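# Stow an unpowered desk robot arm in a floor case

## Task

Take the small, unpowered robot arm (its joints give way when pushed) from the desk and place it inside the open case on the floor, sitting low enough that the lid could close, and leave it at rest. It must not drop more than a few centimetres, and it must not end up toppled or leaning.

## Robot and tools

Robot: a Hello Robot Stretch 4, about 1.6 m tall, on an omni-wheel base whose rim lies within 0.23 m of the base origin. It has a single arm: a lift on a mast, a telescoping arm reaching forward, a three-axis wrist and a five-finger hand. A loose object may occasionally get a brief push from outside.

Frames: the base frame sits on the floor under the base centre, x forward, y left, z up, in metres. hand_pose is reported in it and can be slightly off. The odometry frame is the base frame as it was at the start. base_odometry counts wheel turns only, so slipping looks like travel; heading is in rad, positive left, -3.142 to 3.142. If turned_by_wheels and turned_by_imu drift apart by more than about 0.1 rad over one move, the base likely hit something or slipped.

move: one action per call. An action holds "base", "joints" or both, plus optional "speeds", "pace", "contact_limits"; or just {"end_of_arm": "enable_torque"}, which re-powers wrist motors that shut themselves off. A call with no action only reports state and images.
- base: relative offsets from where the base last reported itself. {"translate_m": d} forward positive, -2 to 2; {"strafe_m": d} left positive, -2 to 2; {"rotate_rad": d} counter-clockwise positive, -3.2 to 3.2. translate_m and strafe_m may be combined into one straight diagonal; rotate_rad goes alone.
- joints: absolute targets by name, one object for the single arm. lift_m 0 to 1.2; arm_m 0 to 0.55 (metres); wrist_yaw_rad -1.134 to 4.276 (0 forward, positive left, 3.14 folded back); wrist_pitch_rad -1.117 to 4.259 (0 level, 1.57 pointing down); wrist_roll_rad -1.117 to 4.259 (0 palm up, 1.57 palm to the robot's right, 3.14 palm down). Hand values are unitless, -1 to 1: hand_little, hand_ring, hand_middle, hand_index, hand_thumb_bend (+1 straight, -1 curled); hand_thumb_turn (+1 beside the palm, -1 opposite the fingers); hand_force_limit (closing stops at roughly 0 N at -1 up to 10 N at +1, 15 N for the thumb); hand_speed -0.96 to 1 (full speed from +0.48). Over-range joint targets are clipped and noted; other bad values get the call refused.
- pace: "slow", "default", "fast" or "max". speeds: per-joint top speed for wrist_pitch_rad, wrist_yaw_rad, wrist_roll_rad, lift_m, arm_m. A high lift slows the base.
- contact_limits: 0 (lightest) to 1 for arm_m, lift_m, translate_m, strafe_m, rotate_rad, only alongside that same command; default 0.5. Even at 0 the arm needs a firm push to stop.
- cameras: list from head_camera, head_left_camera, head_right_camera, wrist_camera, or ["all"]; the "pictures" line gives image order.
- blocking: true (default) returns after everything settles; false returns quickly while motion continues, and a later move only overrides what it names.

wait: seconds 0 to 10, optional cameras; returns early once running moves settle. stop: brakes all your motions; braked joints hold and may keep pressing. zoom_image: camera plus region [x0, y0, x1, y1] in pixels of its latest image, at most 504 by 504. show_instructions: shows the reference page (a diagram of the five-finger hand). finished_scene: ends the scene irreversibly; the result must hold without the robot.

Results: base_status and joint_status per motion: "done", "moving", "off_target" (resting away from target, maybe still pushing), "contact_stop" (held back, now slack), "time_out", "limit_stop_at_own_body", "limit_stop_at_tilt" (lean over 6 degrees; lift, arm and wheels go slack), "torque_fault" (a wrist motor is limp until enable_torque). An uncommanded stop or a refused call cancels the rest of that reply's move, wait and finished_scene calls. on_its_own tells what the robot did unprompted (slack, holding, off). lidar_m: 12 distances in metres, 30-degree sectors, 1st straight ahead, counter-clockwise; "-" means nothing seen or closer than 0.25 m. wrist_depth_mm: 7x7 grid of depths, 100 to 2000 mm. motor_effort in percent (peak in brackets); servo_current for wrist servos in mA. hand_stopped_by gives six words for little, ring, middle, index, thumb_bend, thumb_turn: moving, target, force, stalled or fault. The *_load_n values are fingertip forces in N, positive when pushed open; a lost grip shows as loads near 0.

Hand geometry: the hand point is 0.045 m in front of the palm; its +z runs along straight fingers, +y out of the palm, +x across the palm away from the thumb. Fingers reach 0.06 to 0.07 m past the point. With the thumb turned opposite, the hand wraps objects roughly 0.035 to 0.065 m thick, handles down to 0.025 m. The wrist camera sits behind the palm heel and can bump things. A finger motor only starts when its target changes; it locks at target or at the force limit. For a soft grip use hand_speed -0.94 or lower. To tighten, raise hand_force_limit and send a more-closed target.

Avoid: self-collision with the hand over the base at low lift, or with tilted-up and rolled wrist combos; carrying over 1 kg with arm_m above 0.2 while driving fast; hard pushes, slams, or letting the unpowered arm swing, fold or fall; overloading fingers. Lower it gently into the case before releasing.

Each tool is called after "Request:" as a command line: name --argument value for each argument, lists and objects as JSON in quotes; but a table of rows of numbers goes row by row, as --pt "numbers of a row", without its own name.

Reference images:

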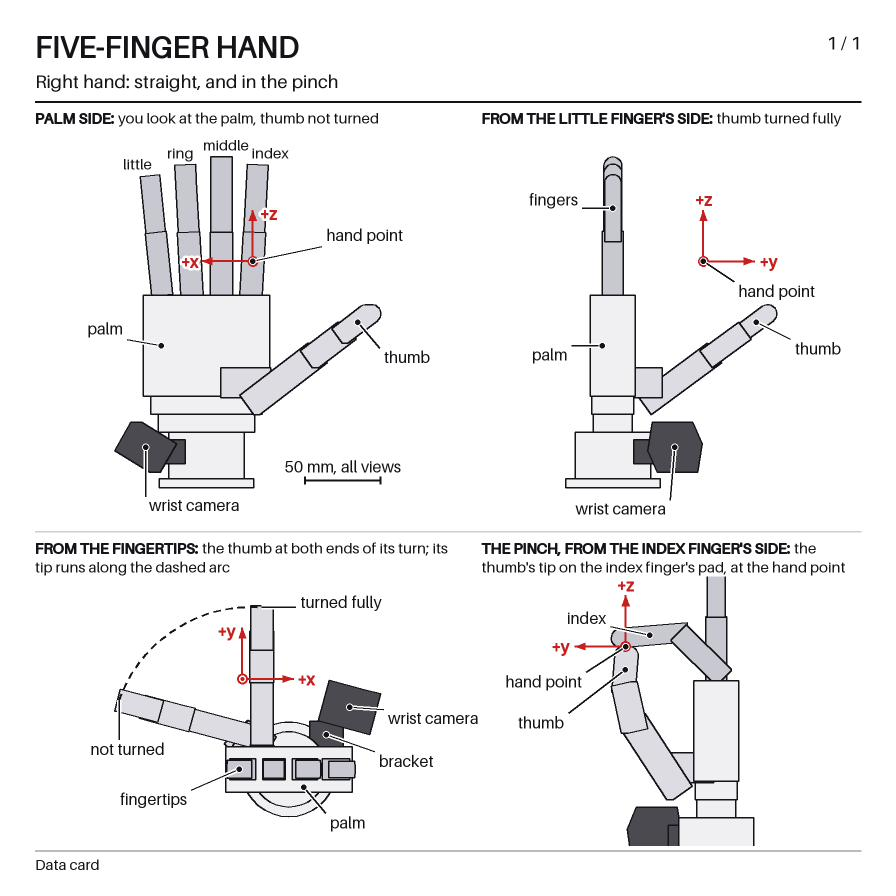

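## Session

Request:
move --cameras '["all"]'

Scene clock: 0.00 s.
base_odometry: x=+0.000 y=+0.000 heading=+0.000
turned_by_wheels: +0.000
turned_by_imu: +0.000
base_tilt: forward=-1.4 right=+0.2
lidar_m: 1.53 1.47 1.53 2.18 1.35 1.42 2.31 2.25 2.34 1.78 2.57 2.04
base_status: not commanded
joint_positions: lift_m=+0.290 arm_m=+0.000 wrist_yaw_rad=+3.196 wrist_pitch_rad=+0.004 wrist_roll_rad=+0.000 hand_little=+1.000 hand_ring=+1.000 hand_middle=+1.000 hand_index=+1.000 hand_thumb_turn=+1.000 hand_thumb_bend=+1.000 hand_force_limit=+0.000 hand_speed=-0.800
joint_status: not commanded
measured_speeds: all 0
hand_stopped_by: target,target,target,target,target,target
little_load_n: 0.0
ring_load_n: 0.0
middle_load_n: 0.0
index_load_n: 0.0
thumb_bend_load_n: 0.5
thumb_turn_load_n: 0.0
motor_effort: lift_m=+20 arm_m=-4 wheel_0=+1 wheel_1=+0 wheel_2=+1
servo_current: wrist_yaw_rad=33 wrist_pitch_rad=52 wrist_roll_rad=33
hand_pose: x=-0.0569 y=+0.1059 z=+0.5280 quat_wxyz=(-0.512, -0.515, +0.487, +0.485) (m; base frame)
wrist_depth_mm: - 140 - - - - - / - 139 - - - - 1308 / - 137 182 - - - - / - 136 213 - - - - / 136 - - - - - - / - - - 218 - - - / 1308 1397 116 - - - -
pictures: head_camera, head_left_camera, head_right_camera, wrist_camera

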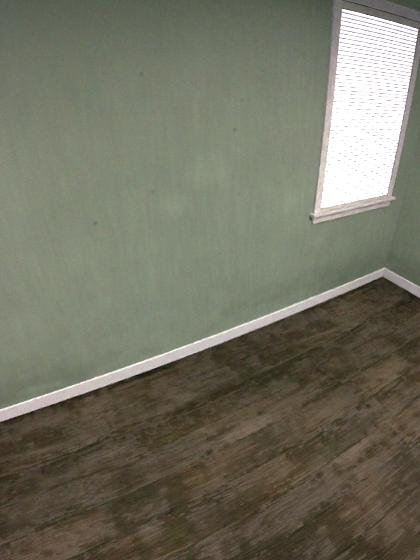

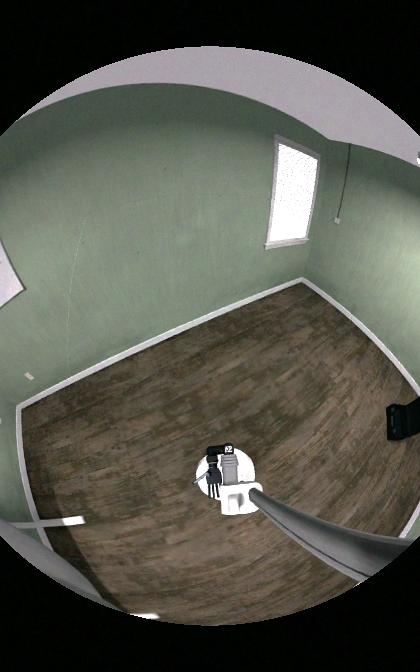

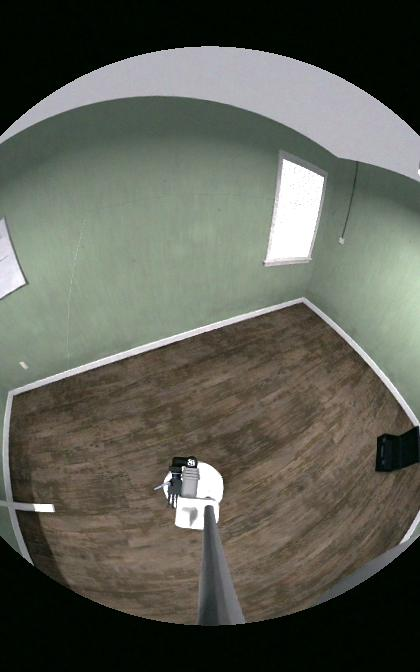

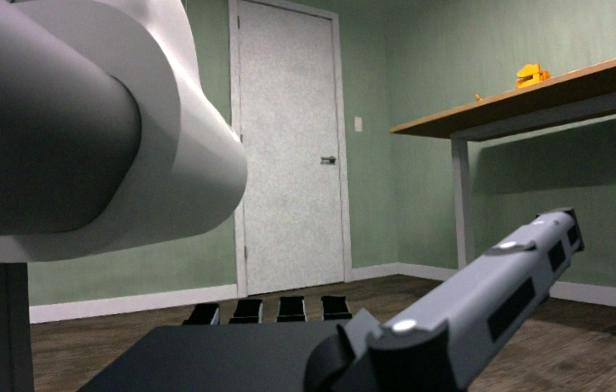

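Request:
move --base '{"rotate_rad": -1.3}' --cameras '["all"]'

Request:
move --base '{"rotate_rad": -1.5}' --cameras '["head_camera", "head_left_camera", "head_right_camera"]'

Scene clock: 2.37 s.
move: done
base_odometry: x=+0.000 y=+0.000 heading=-1.299
turned_by_wheels: -1.299
turned_by_imu: -1.275
base_tilt: forward=-1.2 right=+0.1
lidar_m: 1.85 2.59 1.66 1.46 1.47 1.77 1.38 1.37 1.66 2.24 2.26 1.81
base_status: done
joint_positions: lift_m=+0.290 arm_m=+0.000 wrist_yaw_rad=+3.196 wrist_pitch_rad=+0.004 wrist_roll_rad=+0.000 hand_little=+1.000 hand_ring=+1.000 hand_middle=+1.000 hand_index=+1.000 hand_thumb_turn=+1.000 hand_thumb_bend=+1.000 hand_force_limit=+0.000 hand_speed=-0.800
joint_status: not commanded
measured_speeds: all 0
hand_stopped_by: target,target,target,target,target,target
little_load_n: 0.0
ring_load_n: 0.0
middle_load_n: -0.5
index_load_n: 0.0
thumb_bend_load_n: 0.0
thumb_turn_load_n: 0.0
motor_effort: lift_m=+19(20) arm_m=-4(4) wheel_0=+6(16) wheel_1=+5(15) wheel_2=+3(13)
servo_current: wrist_yaw_rad=13(72) wrist_pitch_rad=46(52) wrist_roll_rad=39(46)
hand_pose: x=-0.0569 y=+0.1059 z=+0.5280 quat_wxyz=(-0.512, -0.515, +0.487, +0.485) (m; base frame)
wrist_depth_mm: - 140 - - - - - / - 139 - - - - - / - 137 182 - - - - / - 136 213 - - - - / 136 - - - - - - / - - - 220 - - - / 1308 1430 116 - - - -
pictures: head_camera, head_left_camera, head_right_camera, wrist_camera

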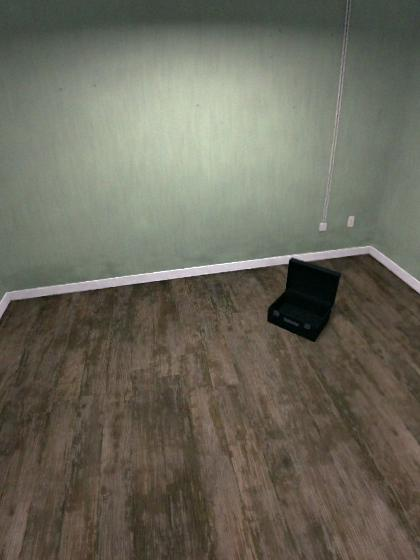

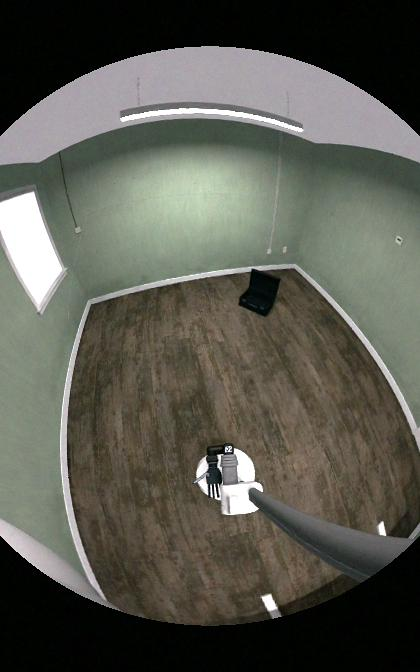

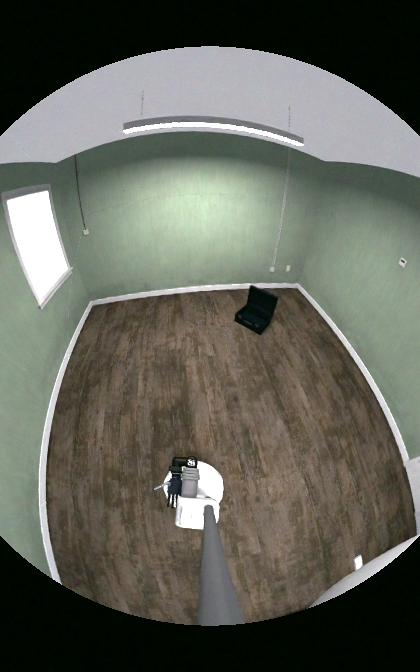

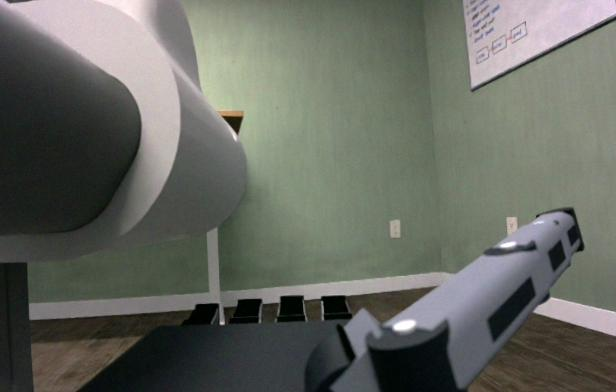

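Scene clock: 4.40 s.
move: done
base_odometry: x=+0.000 y=+0.000 heading=-2.798
turned_by_wheels: -1.499
turned_by_imu: -1.472
base_tilt: forward=-1.3 right=+0.1
lidar_m: 2.23 2.28 1.78 1.95 2.48 1.61 1.48 1.51 1.84 1.37 1.37 1.69
base_status: done
joint_positions: lift_m=+0.290 arm_m=+0.000 wrist_yaw_rad=+3.196 wrist_pitch_rad=+0.004 wrist_roll_rad=+0.000 hand_little=+1.000 hand_ring=+1.000 hand_middle=+1.000 hand_index=+1.000 hand_thumb_turn=+1.000 hand_thumb_bend=+1.000 hand_force_limit=+0.000 hand_speed=-0.800
joint_status: not commanded
measured_speeds: all 0
hand_stopped_by: target,target,target,target,target,target
little_load_n: 0.0
ring_load_n: 0.0
middle_load_n: 0.0
index_load_n: 0.0
thumb_bend_load_n: 0.0
thumb_turn_load_n: 0.0
motor_effort: lift_m=+19(20) arm_m=-4(4) wheel_0=+6(13) wheel_1=+4(13) wheel_2=+3(11)
servo_current: wrist_yaw_rad=59(59) wrist_pitch_rad=46(52) wrist_roll_rad=33(52)
hand_pose: x=-0.0569 y=+0.1059 z=+0.5280 quat_wxyz=(-0.512, -0.515, +0.487, +0.485) (m; base frame)
wrist_depth_mm: - 140 - - - - 1921 / - 139 - - - - 1863 / - 137 180 - - - - / - 136 208 - - - - / 136 154 - - - - - / - - 171 167 - - - / 1308 1336 115 - - - -
pictures: head_camera, head_left_camera, head_right_camera

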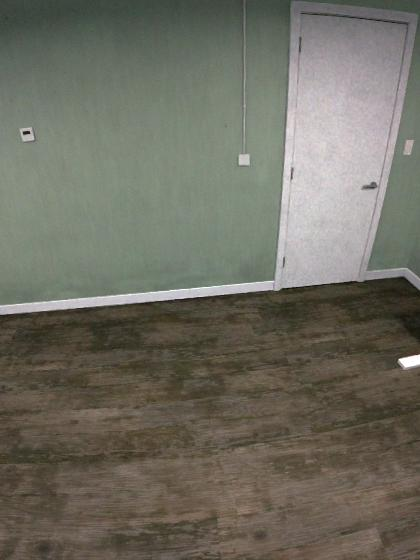

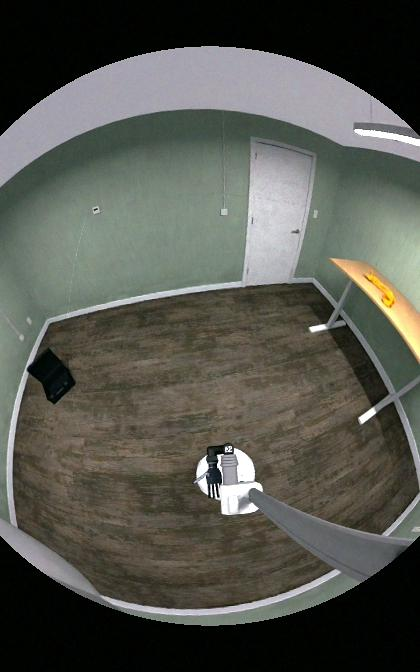

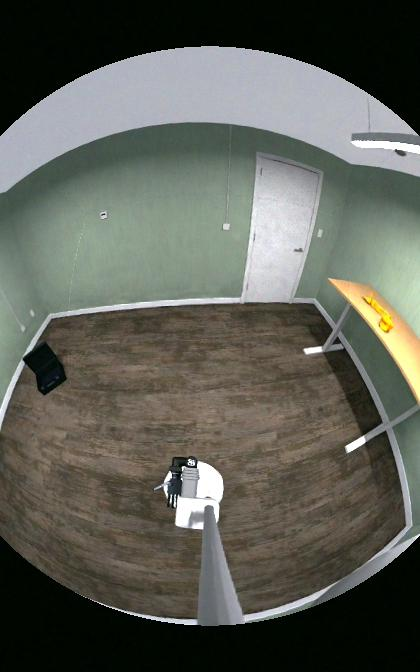

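Request:
move --base '{"rotate_rad": -0.85}' --cameras '["head_camera", "head_left_camera", "head_right_camera"]'

Request:
zoom_image --camera "head_camera" --region '[0, 150, 420, 560]'

Scene clock: 6.50 s.
move: done
base_odometry: x=+0.000 y=+0.000 heading=+2.636
turned_by_wheels: -0.849
turned_by_imu: -0.833
base_tilt: forward=-1.3 right=+0.2
lidar_m: 1.43 2.29 2.23 2.36 1.80 2.57 2.03 1.52 1.48 1.57 2.20 1.36
base_status: done
joint_positions: lift_m=+0.290 arm_m=+0.000 wrist_yaw_rad=+3.196 wrist_pitch_rad=+0.004 wrist_roll_rad=+0.000 hand_little=+1.000 hand_ring=+1.000 hand_middle=+1.000 hand_index=+1.000 hand_thumb_turn=+1.000 hand_thumb_bend=+1.000 hand_force_limit=+0.000 hand_speed=-0.800
joint_status: not commanded
measured_speeds: all 0
hand_stopped_by: target,target,target,target,target,target
little_load_n: 0.0
ring_load_n: 0.0
middle_load_n: 0.0
index_load_n: 0.0
thumb_bend_load_n: 0.0
thumb_turn_load_n: 0.0
motor_effort: lift_m=+19(20) arm_m=-4(4) wheel_0=+5(14) wheel_1=+6(13) wheel_2=+1(13)
servo_current: wrist_yaw_rad=39(65) wrist_pitch_rad=46(52) wrist_roll_rad=46(52)
hand_pose: x=-0.0569 y=+0.1059 z=+0.5280 quat_wxyz=(-0.512, -0.515, +0.487, +0.485) (m; base frame)
wrist_depth_mm: - 140 - - - - - / - 138 - - - - - / - 137 180 - - - - / - 136 213 - - - - / 136 154 - - - - - / - - - 219 - - - / 1281 1308 116 - - - -
pictures: head_camera, head_left_camera, head_right_camera

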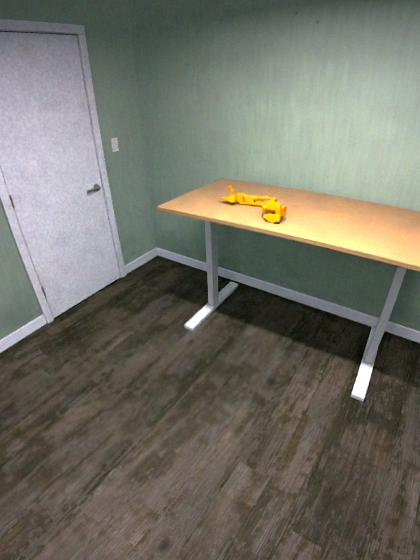

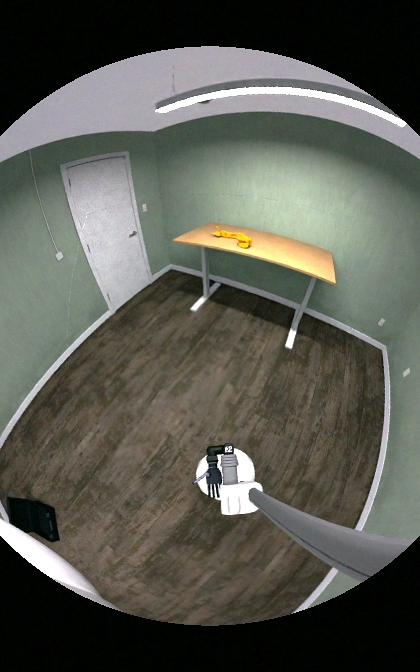

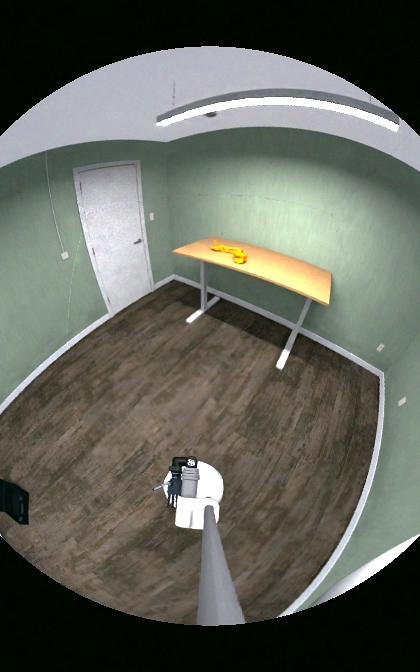

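Scaled by 1.200 from the camera's 420x560 image, which has a finer 1200x1600 frame.

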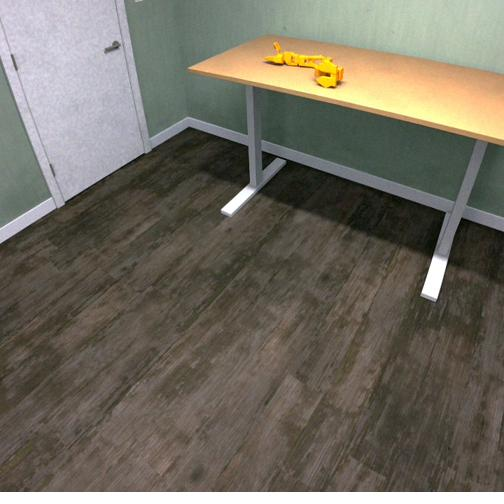

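Request:
move --base '{"rotate_rad": -0.5}' --joints '{"lift_m": 0.6}'

Request:
move --base '{"strafe_m": 0.6, "translate_m": 0.4}' --cameras '["head_camera", "head_left_camera", "head_right_camera"]'

Request:
zoom_image --camera "head_camera" --region '[100, 100, 350, 350]'

Scene clock: 13.63 s.
move: done
base_odometry: x=+0.000 y=+0.000 heading=+2.137
turned_by_wheels: -0.499
turned_by_imu: -0.488
base_tilt: forward=-1.3 right=+0.1
lidar_m: 1.35 1.44 2.29 2.25 2.41 1.80 2.59 1.97 1.51 1.47 1.59 2.18
base_status: done
joint_positions: lift_m=+0.600 arm_m=+0.000 wrist_yaw_rad=+3.196 wrist_pitch_rad=+0.004 wrist_roll_rad=+0.000 hand_little=+1.000 hand_ring=+1.000 hand_middle=+1.000 hand_index=+1.000 hand_thumb_turn=+1.000 hand_thumb_bend=+1.000 hand_force_limit=+0.000 hand_speed=-0.800
joint_status: all done
measured_speeds: all 0
hand_stopped_by: target,target,target,target,target,target
little_load_n: 0.0
ring_load_n: 0.0
middle_load_n: 0.0
index_load_n: 0.0
thumb_bend_load_n: 0.0
thumb_turn_load_n: 0.0
motor_effort: lift_m=+24(27) arm_m=-4(5) wheel_0=+5(15) wheel_1=+4(12) wheel_2=+3(12)
servo_current: wrist_yaw_rad=52(59) wrist_pitch_rad=46(59) wrist_roll_rad=39(52)
hand_pose: x=-0.0568 y=+0.1059 z=+0.8371 quat_wxyz=(-0.512, -0.515, +0.487, +0.485) (m; base frame)
wrist_depth_mm: - 140 - - - - - / - 138 - - - - - / - 138 180 - - - - / - 137 213 - - - - / 136 - - - - - - / - - - 219 - - - / - - 116 - - - -
pictures: none

Scene clock: 17.53 s.
move: done
base_odometry: x=-0.721 y=+0.016 heading=+2.137
turned_by_wheels: -0.001
turned_by_imu: +0.004
base_tilt: forward=-1.3 right=+0.1
lidar_m: 1.00 1.06 1.65 1.62 1.73 2.09 2.11 2.81 2.16 2.10 2.26 1.03
base_status: done
joint_positions: lift_m=+0.600 arm_m=+0.000 wrist_yaw_rad=+3.196 wrist_pitch_rad=+0.004 wrist_roll_rad=+0.000 hand_little=+1.000 hand_ring=+1.000 hand_middle=+1.000 hand_index=+1.000 hand_thumb_turn=+1.000 hand_thumb_bend=+1.000 hand_force_limit=+0.000 hand_speed=-0.800
joint_status: not commanded
measured_speeds: all 0
hand_stopped_by: target,target,target,target,target,target
little_load_n: 0.0
ring_load_n: 0.0
middle_load_n: 0.0
index_load_n: 0.0
thumb_bend_load_n: 0.0
thumb_turn_load_n: 0.0
motor_effort: lift_m=+24(24) arm_m=-4(4) wheel_0=-5(17) wheel_1=+3(16) wheel_2=-4(10)
servo_current: wrist_yaw_rad=20(65) wrist_pitch_rad=46(52) wrist_roll_rad=39(52)
hand_pose: x=-0.0568 y=+0.1059 z=+0.8371 quat_wxyz=(-0.512, -0.515, +0.487, +0.485) (m; base frame)
wrist_depth_mm: - 139 - - - - - / - 139 - - - - - / - 137 183 - - - - / - 137 214 - - - - / 136 - - - - - - / - - - - - - - / - - 116 - - - -
pictures: head_camera, head_left_camera, head_right_camera

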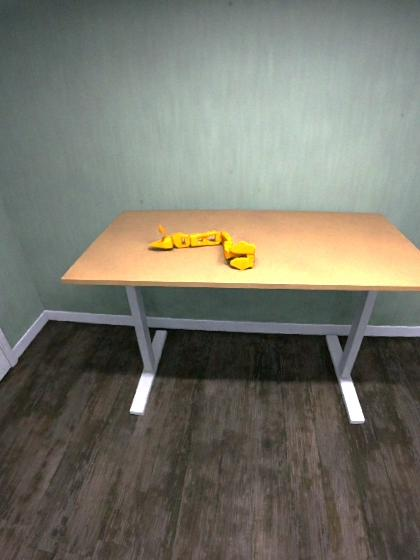

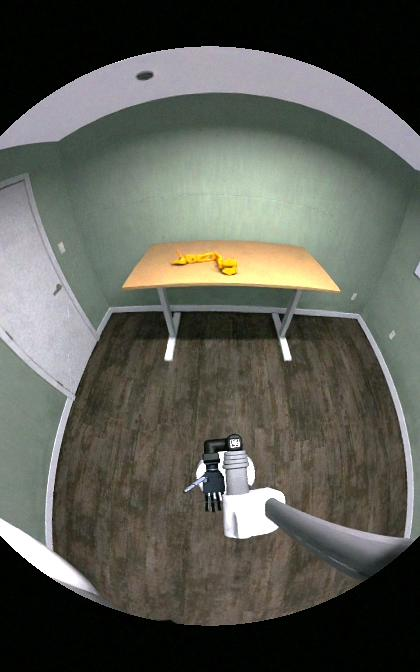

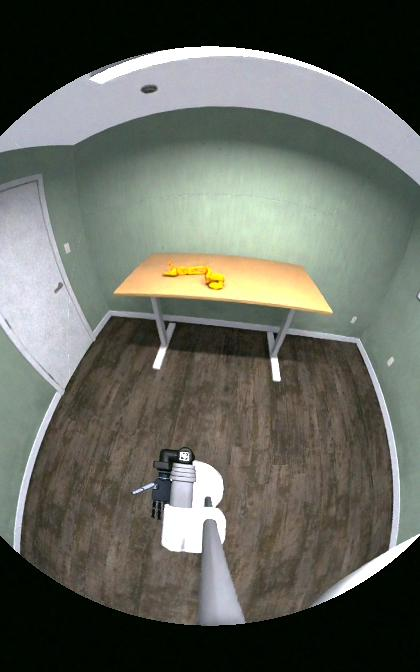

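Scaled by 2.016 from the camera's 420x560 image, which has a finer 1200x1600 frame.

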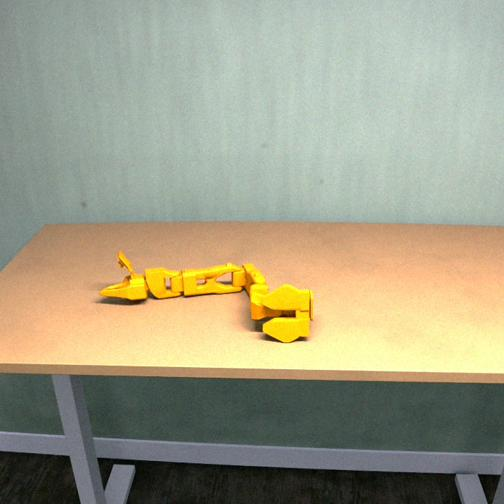

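Request:
move --joints '{"lift_m": 0.9, "wrist_yaw_rad": 0.0, "wrist_roll_rad": 1.57}' --cameras '["all"]'

Scene clock: 21.37 s.
move: done
base_odometry: x=-0.721 y=+0.016 heading=+2.137
turned_by_wheels: +0.000
turned_by_imu: +0.002
base_tilt: forward=-1.2 right=+0.1
lidar_m: 0.99 1.05 1.64 1.60 1.74 2.10 2.11 2.77 2.15 2.11 2.26 1.00
base_status: not commanded
joint_positions: lift_m=+0.900 arm_m=+0.000 wrist_yaw_rad=+0.002 wrist_pitch_rad=+0.004 wrist_roll_rad=+1.567 hand_little=+1.000 hand_ring=+1.000 hand_middle=+1.000 hand_index=+1.000 hand_thumb_turn=+1.000 hand_thumb_bend=+1.000 hand_force_limit=+0.000 hand_speed=-0.800
joint_status: all done
measured_speeds: all 0
hand_stopped_by: target,target,target,target,target,target
little_load_n: 0.0
ring_load_n: 0.0
middle_load_n: 0.0
index_load_n: 0.0
thumb_bend_load_n: 0.0
thumb_turn_load_n: 0.0
motor_effort: lift_m=+24(27) arm_m=-4(4) wheel_0=-5(6) wheel_1=+3(3) wheel_2=-4(5)
servo_current: wrist_yaw_rad=59(104) wrist_pitch_rad=39(52) wrist_roll_rad=39(104)
hand_pose: x=+0.3925 y=-0.1474 z=+1.0463 quat_wxyz=(+0.001, +0.709, +0.002, +0.706) (m; base frame)
wrist_depth_mm: - - - 931 - - - / - - - 960 - - 1397 / - - - 1025 - - 1366 / - - - 1042 - - 1397 / - - - 878 - - - / - - 171 189 - - - / - - 116 - - - -
pictures: head_camera, head_left_camera, head_right_camera, wrist_camera

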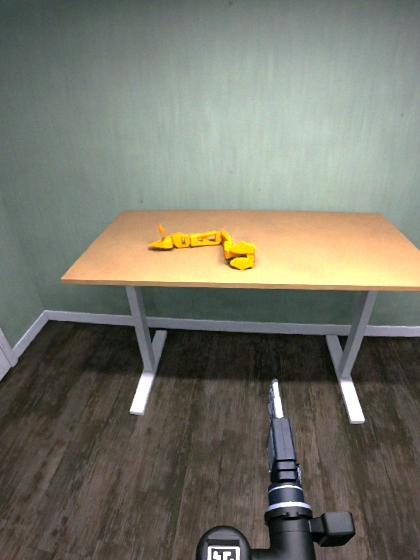

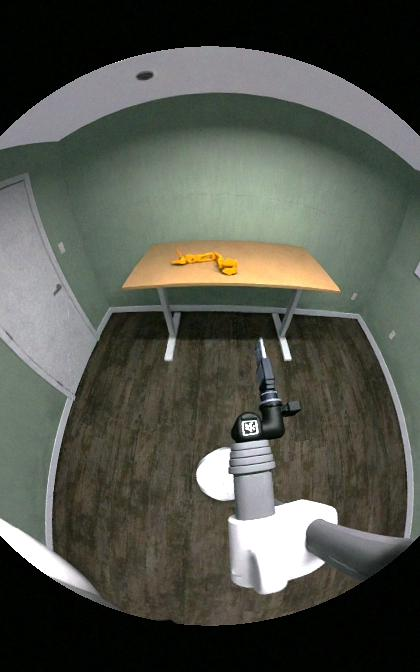

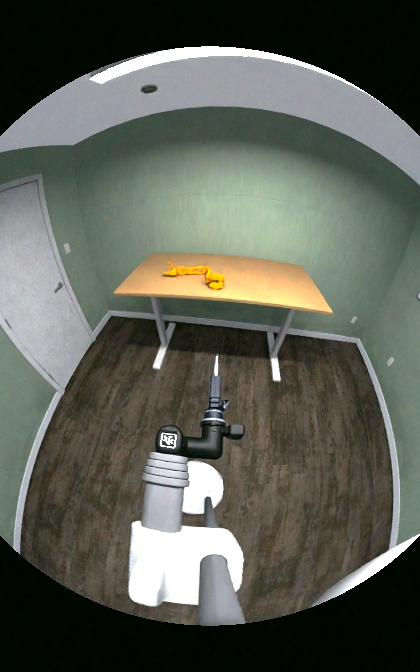

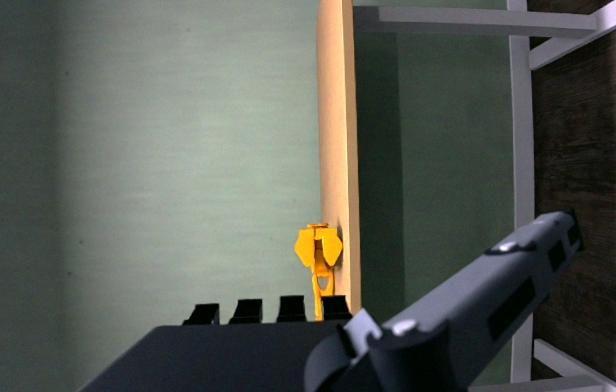

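Request:
move --joints '{"lift_m": 1.1, "arm_m": 0.3}' --cameras '["all"]'

Request:
zoom_image --camera "head_camera" --region '[130, 150, 330, 350]'

Scene clock: 25.73 s.
move: done
base_odometry: x=-0.721 y=+0.016 heading=+2.137
turned_by_wheels: +0.000
turned_by_imu: +0.002
base_tilt: forward=-1.2 right=+0.2
lidar_m: 0.99 1.04 1.63 1.62 1.72 2.10 1.99 2.79 2.15 2.11 2.24 1.02
base_status: not commanded
joint_positions: lift_m=+1.100 arm_m=+0.300 wrist_yaw_rad=+0.001 wrist_pitch_rad=+0.004 wrist_roll_rad=+1.567 hand_little=+1.000 hand_ring=+1.000 hand_middle=+1.000 hand_index=+1.000 hand_thumb_turn=+1.000 hand_thumb_bend=+1.000 hand_force_limit=+0.000 hand_speed=-0.800
joint_status: all done
measured_speeds: all 0
hand_stopped_by: target,target,target,target,target,target
little_load_n: 0.0
ring_load_n: 0.5
middle_load_n: 0.0
index_load_n: 0.0
thumb_bend_load_n: 0.0
thumb_turn_load_n: 0.0
motor_effort: lift_m=+24(27) arm_m=+6(7) wheel_0=-5(6) wheel_1=+3(3) wheel_2=-4(5)
servo_current: wrist_yaw_rad=33(72) wrist_pitch_rad=46(52) wrist_roll_rad=46(52)
hand_pose: x=+0.6922 y=-0.1474 z=+1.2463 quat_wxyz=(+0.001, +0.709, +0.002, +0.706) (m; base frame)
wrist_depth_mm: - - - - 946 574 - / - - - - 1098 580 - / - - - - 960 591 - / - - - - 1008 603 - / - - - - 1008 580 - / - - 171 188 - - - / - - 116 - - - -
pictures: head_camera, head_left_camera, head_right_camera, wrist_camera

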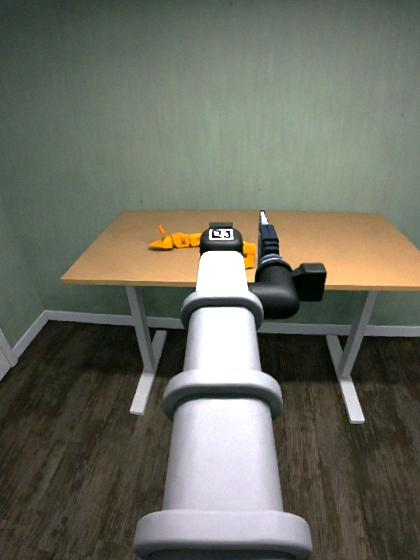

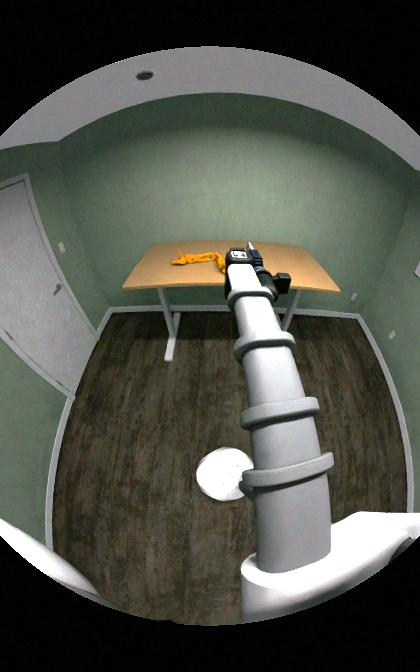

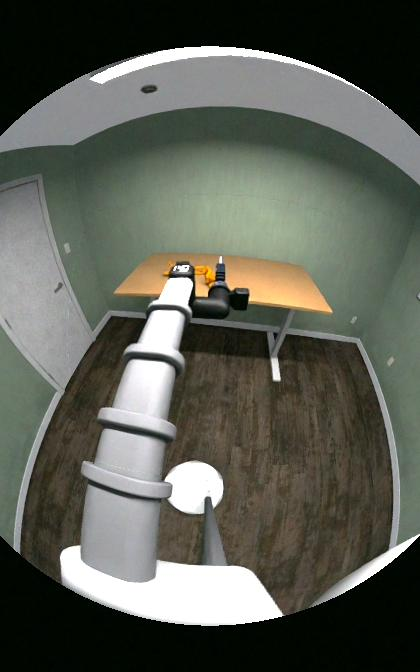

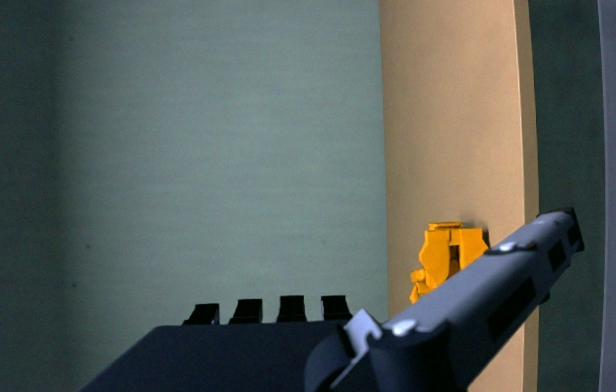

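Scaled by 2.520 from the camera's 420x560 image, which has a finer 1200x1600 frame.

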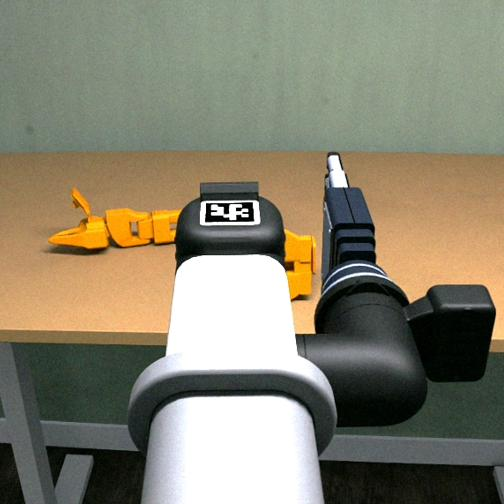

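Request:
move --joints '{"lift_m": 1.2, "arm_m": 0.0, "wrist_pitch_rad": 1.57}'

Request:
move --base '{"translate_m": 0.55}' --cameras '["head_camera", "wrist_camera"]'

Scene clock: 32.93 s.
move: done
base_odometry: x=-0.721 y=+0.016 heading=+2.137
turned_by_wheels: +0.000
turned_by_imu: +0.002
base_tilt: forward=-1.2 right=+0.2
lidar_m: 0.99 1.06 1.64 1.61 1.72 2.09 1.98 2.77 2.15 2.11 2.26 1.02
base_status: not commanded
joint_positions: lift_m=+1.200 arm_m=+0.000 wrist_yaw_rad=+0.001 wrist_pitch_rad=+1.568 wrist_roll_rad=+1.567 hand_little=+1.000 hand_ring=+1.000 hand_middle=+1.000 hand_index=+1.000 hand_thumb_turn=+1.000 hand_thumb_bend=+1.000 hand_force_limit=+0.000 hand_speed=-0.800
joint_status: all done
measured_speeds: all 0
hand_stopped_by: target,target,target,target,target,target
little_load_n: 0.0
ring_load_n: -0.5
middle_load_n: 0.0
index_load_n: 0.0
thumb_bend_load_n: -0.5
thumb_turn_load_n: 0.0
motor_effort: lift_m=+24(26) arm_m=-5(7) wheel_0=-5(6) wheel_1=+3(3) wheel_2=-4(5)
servo_current: wrist_yaw_rad=46(65) wrist_pitch_rad=46(78) wrist_roll_rad=46(59)
hand_pose: x=+0.1413 y=-0.1477 z=+1.1563 quat_wxyz=(+0.000, +1.000, +0.002, +0.001) (m; base frame)
wrist_depth_mm: 1281 1308 1281 1336 1336 1308 1336 / 1281 1308 1308 1308 1308 1308 1308 / 1255 1281 1281 1336 1281 1336 1308 / 1281 1308 1281 1255 1308 1308 1281 / 1255 1255 1281 1308 1281 535 - / 1255 1255 1255 192 - - - / 1255 1255 116 - - - -
pictures: none

Scene clock: 36.23 s.
move: done
base_odometry: x=-1.016 y=+0.480 heading=+2.137
turned_by_wheels: +0.000
turned_by_imu: +0.002
base_tilt: forward=-1.2 right=+0.1
lidar_m: 0.45 0.49 0.72 1.54 1.68 2.46 2.40 2.82 2.21 2.16 0.62 0.47
base_status: done
joint_positions: lift_m=+1.200 arm_m=+0.000 wrist_yaw_rad=+0.001 wrist_pitch_rad=+1.568 wrist_roll_rad=+1.567 hand_little=+1.000 hand_ring=+1.000 hand_middle=+1.000 hand_index=+1.000 hand_thumb_turn=+1.000 hand_thumb_bend=+1.000 hand_force_limit=+0.000 hand_speed=-0.800
joint_status: not commanded
measured_speeds: all 0
hand_stopped_by: target,target,target,target,target,target
little_load_n: 0.0
ring_load_n: 0.0
middle_load_n: 0.0
index_load_n: 0.0
thumb_bend_load_n: 0.0
thumb_turn_load_n: 0.0
motor_effort: lift_m=+23(25) arm_m=-5(6) wheel_0=+4(14) wheel_1=+5(11) wheel_2=-4(17)
servo_current: wrist_yaw_rad=33(78) wrist_pitch_rad=39(52) wrist_roll_rad=52(52)
hand_pose: x=+0.1413 y=-0.1477 z=+1.1563 quat_wxyz=(+0.000, +1.000, +0.002, +0.001) (m; base frame)
wrist_depth_mm: - 1336 1308 1308 1336 1336 1366 / 1336 1308 1336 1308 1336 1308 1336 / 1281 1281 1281 1281 1255 1281 1308 / 1255 1308 1308 1308 1281 1281 1336 / 1255 1281 1308 1281 1025 508 - / 1255 1281 1255 193 - - - / 1255 1255 116 - - - -
pictures: head_camera, wrist_camera

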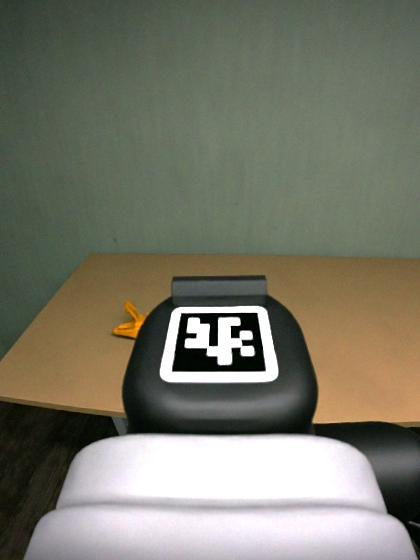

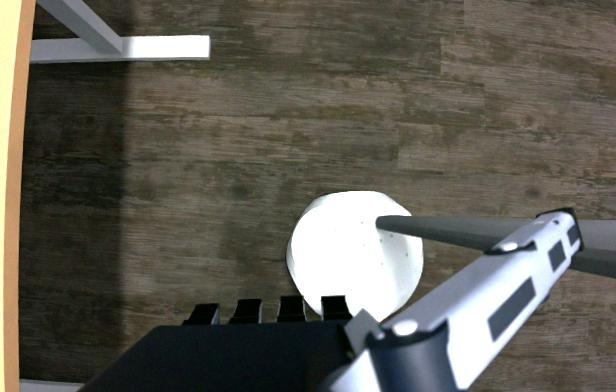

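Request:
move --base '{"strafe_m": 0.15}' --joints '{"arm_m": 0.35, "wrist_roll_rad": 0.0}' --cameras '["head_camera", "wrist_camera", "head_left_camera", "head_right_camera"]'

Request:
zoom_image --camera "wrist_camera" --region '[0, 0, 504, 392]'

Scene clock: 40.00 s.
move: done
base_odometry: x=-1.142 y=+0.399 heading=+2.137
turned_by_wheels: +0.000
turned_by_imu: +0.002
base_tilt: forward=-1.3 right=+0.3
lidar_m: 0.46 0.50 1.41 1.39 1.51 2.23 2.38 3.03 2.35 2.31 0.65 0.48
base_status: done
joint_positions: lift_m=+1.200 arm_m=+0.350 wrist_yaw_rad=+0.001 wrist_pitch_rad=+1.568 wrist_roll_rad=+0.003 hand_little=+1.000 hand_ring=+1.000 hand_middle=+1.000 hand_index=+1.000 hand_thumb_turn=+1.000 hand_thumb_bend=+1.000 hand_force_limit=+0.000 hand_speed=-0.800
joint_status: all done
measured_speeds: all 0
hand_stopped_by: target,target,target,target,target,target
little_load_n: 0.0
ring_load_n: 0.0
middle_load_n: 0.0
index_load_n: 0.0
thumb_bend_load_n: 0.0
thumb_turn_load_n: 0.0
motor_effort: lift_m=+24(24) arm_m=+5(7) wheel_0=-4(18) wheel_1=+4(15) wheel_2=-1(4)
servo_current: wrist_yaw_rad=46(59) wrist_pitch_rad=39(52) wrist_roll_rad=39(117)
hand_pose: x=+0.5815 y=-0.1183 z=+1.1565 quat_wxyz=(+0.001, +0.708, +0.707, +0.001) (m; base frame)
wrist_depth_mm: 309 332 366 373 377 382 382 / 364 362 366 370 370 375 379 / 359 362 366 368 309 373 373 / 353 359 357 366 309 268 373 / 351 355 357 362 362 364 - / 349 353 355 219 362 - - / 1255 1255 116 - - - -
pictures: head_camera, head_left_camera, head_right_camera, wrist_camera

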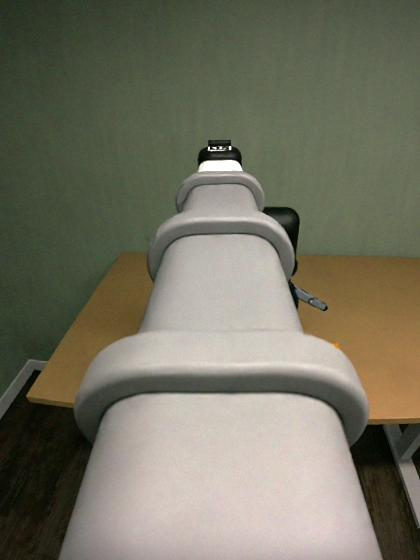

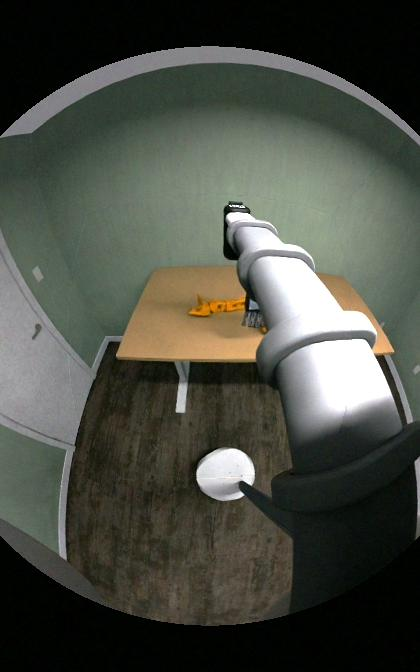

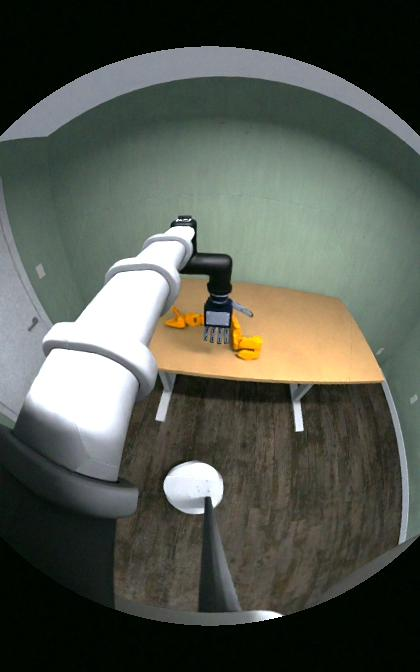

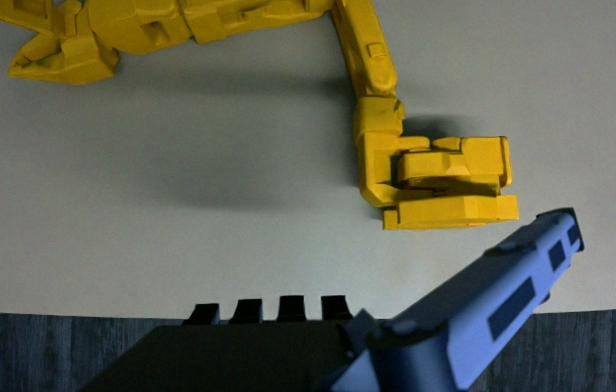

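Scaled by 1.000.

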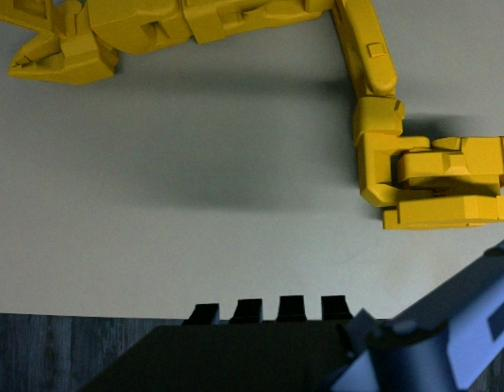

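Request:
move --joints '{"arm_m": 0.0}'

Request:
move --base '{"rotate_rad": 2.65}' --pace "fast" --cameras '["head_camera"]'

Request:
zoom_image --camera "head_camera" --region '[20, 200, 170, 350]'

Scene clock: 51.13 s.
move: done
base_odometry: x=-1.142 y=+0.399 heading=+2.137
turned_by_wheels: +0.000
turned_by_imu: +0.002
base_tilt: forward=-1.2 right=+0.1
lidar_m: 0.46 0.50 1.43 1.38 1.51 2.23 2.37 3.04 2.35 2.30 0.65 0.48
base_status: not commanded
joint_positions: lift_m=+1.200 arm_m=+0.000 wrist_yaw_rad=+0.001 wrist_pitch_rad=+1.568 wrist_roll_rad=+0.003 hand_little=+1.000 hand_ring=+1.000 hand_middle=+1.000 hand_index=+1.000 hand_thumb_turn=+1.000 hand_thumb_bend=+1.000 hand_force_limit=+0.000 hand_speed=-0.800
joint_status: all done
measured_speeds: all 0
hand_stopped_by: target,target,target,target,target,target
little_load_n: 0.0
ring_load_n: 0.0
middle_load_n: 0.0
index_load_n: 0.0
thumb_bend_load_n: 0.0
thumb_turn_load_n: 0.0
motor_effort: lift_m=+24(24) arm_m=-5(7) wheel_0=-4(5) wheel_1=+4(4) wheel_2=+0(1)
servo_current: wrist_yaw_rad=33(65) wrist_pitch_rad=39(52) wrist_roll_rad=52(52)
hand_pose: x=+0.2319 y=-0.1183 z=+1.1565 quat_wxyz=(+0.001, +0.708, +0.707, +0.001) (m; base frame)
wrist_depth_mm: 1336 1281 1308 1336 1336 1366 1336 / 1281 1281 1308 1366 1366 1336 1397 / 1281 1308 1336 1336 1336 1308 1366 / 1255 1255 1308 1308 1336 1336 1366 / 1255 1281 1281 1308 1308 1308 - / 1229 1255 194 189 1308 - - / 1229 1229 116 - - - -
pictures: none

Scene clock: 55.07 s.
move: done
base_odometry: x=-1.142 y=+0.399 heading=-1.498
turned_by_wheels: +2.648
turned_by_imu: +2.604
base_tilt: forward=-1.2 right=+0.2
lidar_m: 2.33 2.37 2.97 2.31 2.30 0.61 0.47 0.45 0.51 1.41 1.40 1.53
base_status: done
joint_positions: lift_m=+1.200 arm_m=+0.000 wrist_yaw_rad=+0.001 wrist_pitch_rad=+1.568 wrist_roll_rad=+0.003 hand_little=+1.000 hand_ring=+1.000 hand_middle=+1.000 hand_index=+1.000 hand_thumb_turn=+1.000 hand_thumb_bend=+1.000 hand_force_limit=+0.000 hand_speed=-0.800
joint_status: not commanded
measured_speeds: all 0
hand_stopped_by: target,target,target,target,target,target
little_load_n: 0.0
ring_load_n: 0.0
middle_load_n: 0.0
index_load_n: 0.0
thumb_bend_load_n: 0.0
thumb_turn_load_n: 0.0
motor_effort: lift_m=+24(24) arm_m=-6(6) wheel_0=-7(14) wheel_1=-6(11) wheel_2=-6(10)
servo_current: wrist_yaw_rad=39(72) wrist_pitch_rad=39(59) wrist_roll_rad=39(52)
hand_pose: x=+0.2319 y=-0.1183 z=+1.1565 quat_wxyz=(+0.001, +0.708, +0.707, +0.001) (m; base frame)
wrist_depth_mm: 1281 1255 1336 1336 1336 1336 1397 / 1281 1308 1308 1308 1308 1336 1366 / 1281 1255 1308 1308 1336 1336 1308 / 1281 1281 1281 1281 1308 1336 1336 / 1255 1281 1255 1308 1308 1308 - / 1229 1281 193 189 1336 - - / 1255 1255 116 - - - -
pictures: head_camera

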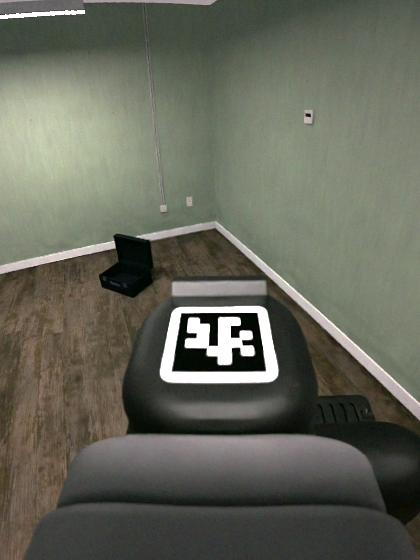

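Scaled by 3.360 from the camera's 420x560 image, which has a finer 1200x1600 frame.

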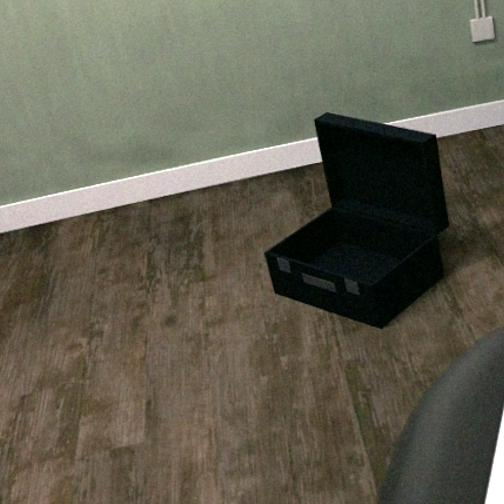

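Request:
move --base '{"rotate_rad": -2.65}' --pace "fast"

Request:
move --base '{"translate_m": 0.1, "strafe_m": 0.15}' --joints '{"arm_m": 0.3}' --cameras '["head_camera", "wrist_camera", "head_left_camera"]'

Scene clock: 75.43 s.
move: done
base_odometry: x=-1.142 y=+0.399 heading=+2.137
turned_by_wheels: -2.649
turned_by_imu: -2.599
base_tilt: forward=-1.3 right=+0.2
lidar_m: 0.46 0.49 1.43 1.40 1.52 2.21 2.37 3.03 2.33 2.30 0.64 0.49
base_status: done
joint_positions: lift_m=+1.200 arm_m=+0.000 wrist_yaw_rad=+0.001 wrist_pitch_rad=+1.568 wrist_roll_rad=+0.003 hand_little=+1.000 hand_ring=+1.000 hand_middle=+1.000 hand_index=+1.000 hand_thumb_turn=+1.000 hand_thumb_bend=+1.000 hand_force_limit=+0.000 hand_speed=-0.800
joint_status: not commanded
measured_speeds: all 0
hand_stopped_by: target,target,target,target,target,target
little_load_n: 0.0
ring_load_n: 0.0
middle_load_n: 0.0
index_load_n: 0.0
thumb_bend_load_n: 0.0
thumb_turn_load_n: 0.0
motor_effort: lift_m=+24(24) arm_m=-6(6) wheel_0=+6(13) wheel_1=+6(12) wheel_2=+4(11)
servo_current: wrist_yaw_rad=65(72) wrist_pitch_rad=52(52) wrist_roll_rad=39(52)
hand_pose: x=+0.2319 y=-0.1183 z=+1.1565 quat_wxyz=(+0.001, +0.708, +0.707, +0.001) (m; base frame)
wrist_depth_mm: 1308 1281 1308 1336 1366 1336 1366 / 1281 1281 1336 1308 1336 1308 1366 / 1255 1308 1281 1281 1308 1336 1366 / 1281 1255 1308 1336 1308 1308 1308 / 1255 1281 1281 1308 1336 1308 - / 1229 1255 195 189 1281 - - / 1229 1229 116 - - - -
pictures: none

Scene clock: 77.43 s.
move: done
base_odometry: x=-1.322 y=+0.403 heading=+2.137
turned_by_wheels: +0.000
turned_by_imu: +0.002
base_tilt: forward=-1.3 right=+0.2
lidar_m: 0.36 0.40 1.25 1.23 1.37 2.00 2.46 3.22 2.52 2.46 0.51 0.37
base_status: done
joint_positions: lift_m=+1.200 arm_m=+0.300 wrist_yaw_rad=+0.001 wrist_pitch_rad=+1.568 wrist_roll_rad=+0.003 hand_little=+1.000 hand_ring=+1.000 hand_middle=+1.000 hand_index=+1.000 hand_thumb_turn=+1.000 hand_thumb_bend=+1.000 hand_force_limit=+0.000 hand_speed=-0.800
joint_status: all done
measured_speeds: all 0
hand_stopped_by: target,target,target,target,target,target
little_load_n: 0.0
ring_load_n: 0.0
middle_load_n: 0.0
index_load_n: 0.0
thumb_bend_load_n: 0.0
thumb_turn_load_n: 0.0
motor_effort: lift_m=+24(24) arm_m=+5(7) wheel_0=-6(13) wheel_1=+6(15) wheel_2=-2(11)
servo_current: wrist_yaw_rad=52(72) wrist_pitch_rad=39(46) wrist_roll_rad=46(52)
hand_pose: x=+0.5315 y=-0.1183 z=+1.1565 quat_wxyz=(+0.001, +0.708, +0.707, +0.001) (m; base frame)
wrist_depth_mm: 362 368 368 370 324 - 379 / 364 366 317 368 373 377 377 / 357 362 362 368 370 373 324 / 353 357 359 366 364 368 - / 353 355 359 359 364 366 - / 347 353 355 219 364 - - / 1229 349 115 - - - -
pictures: head_camera, head_left_camera, wrist_camera

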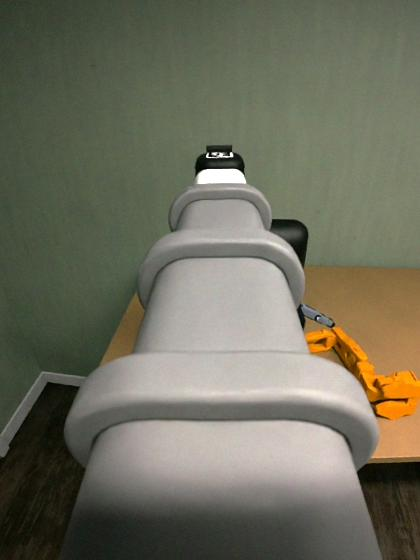

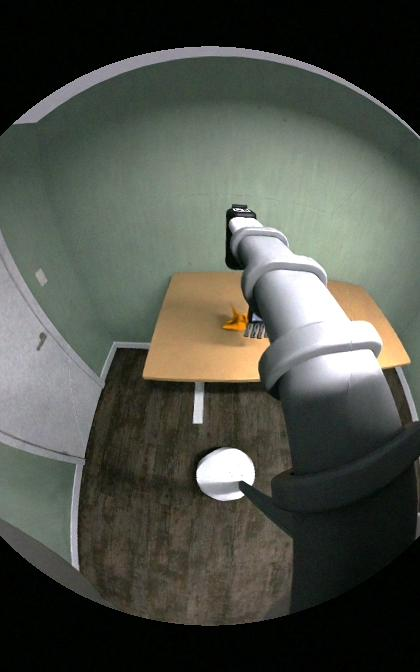

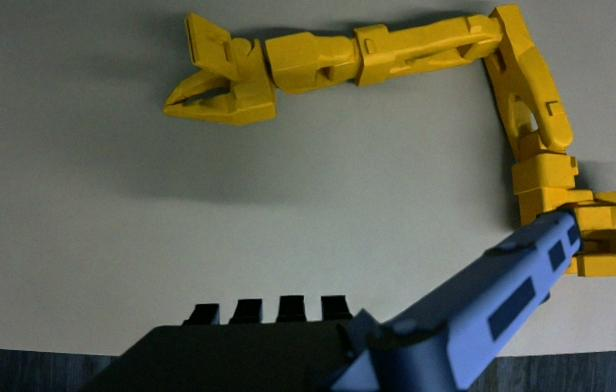

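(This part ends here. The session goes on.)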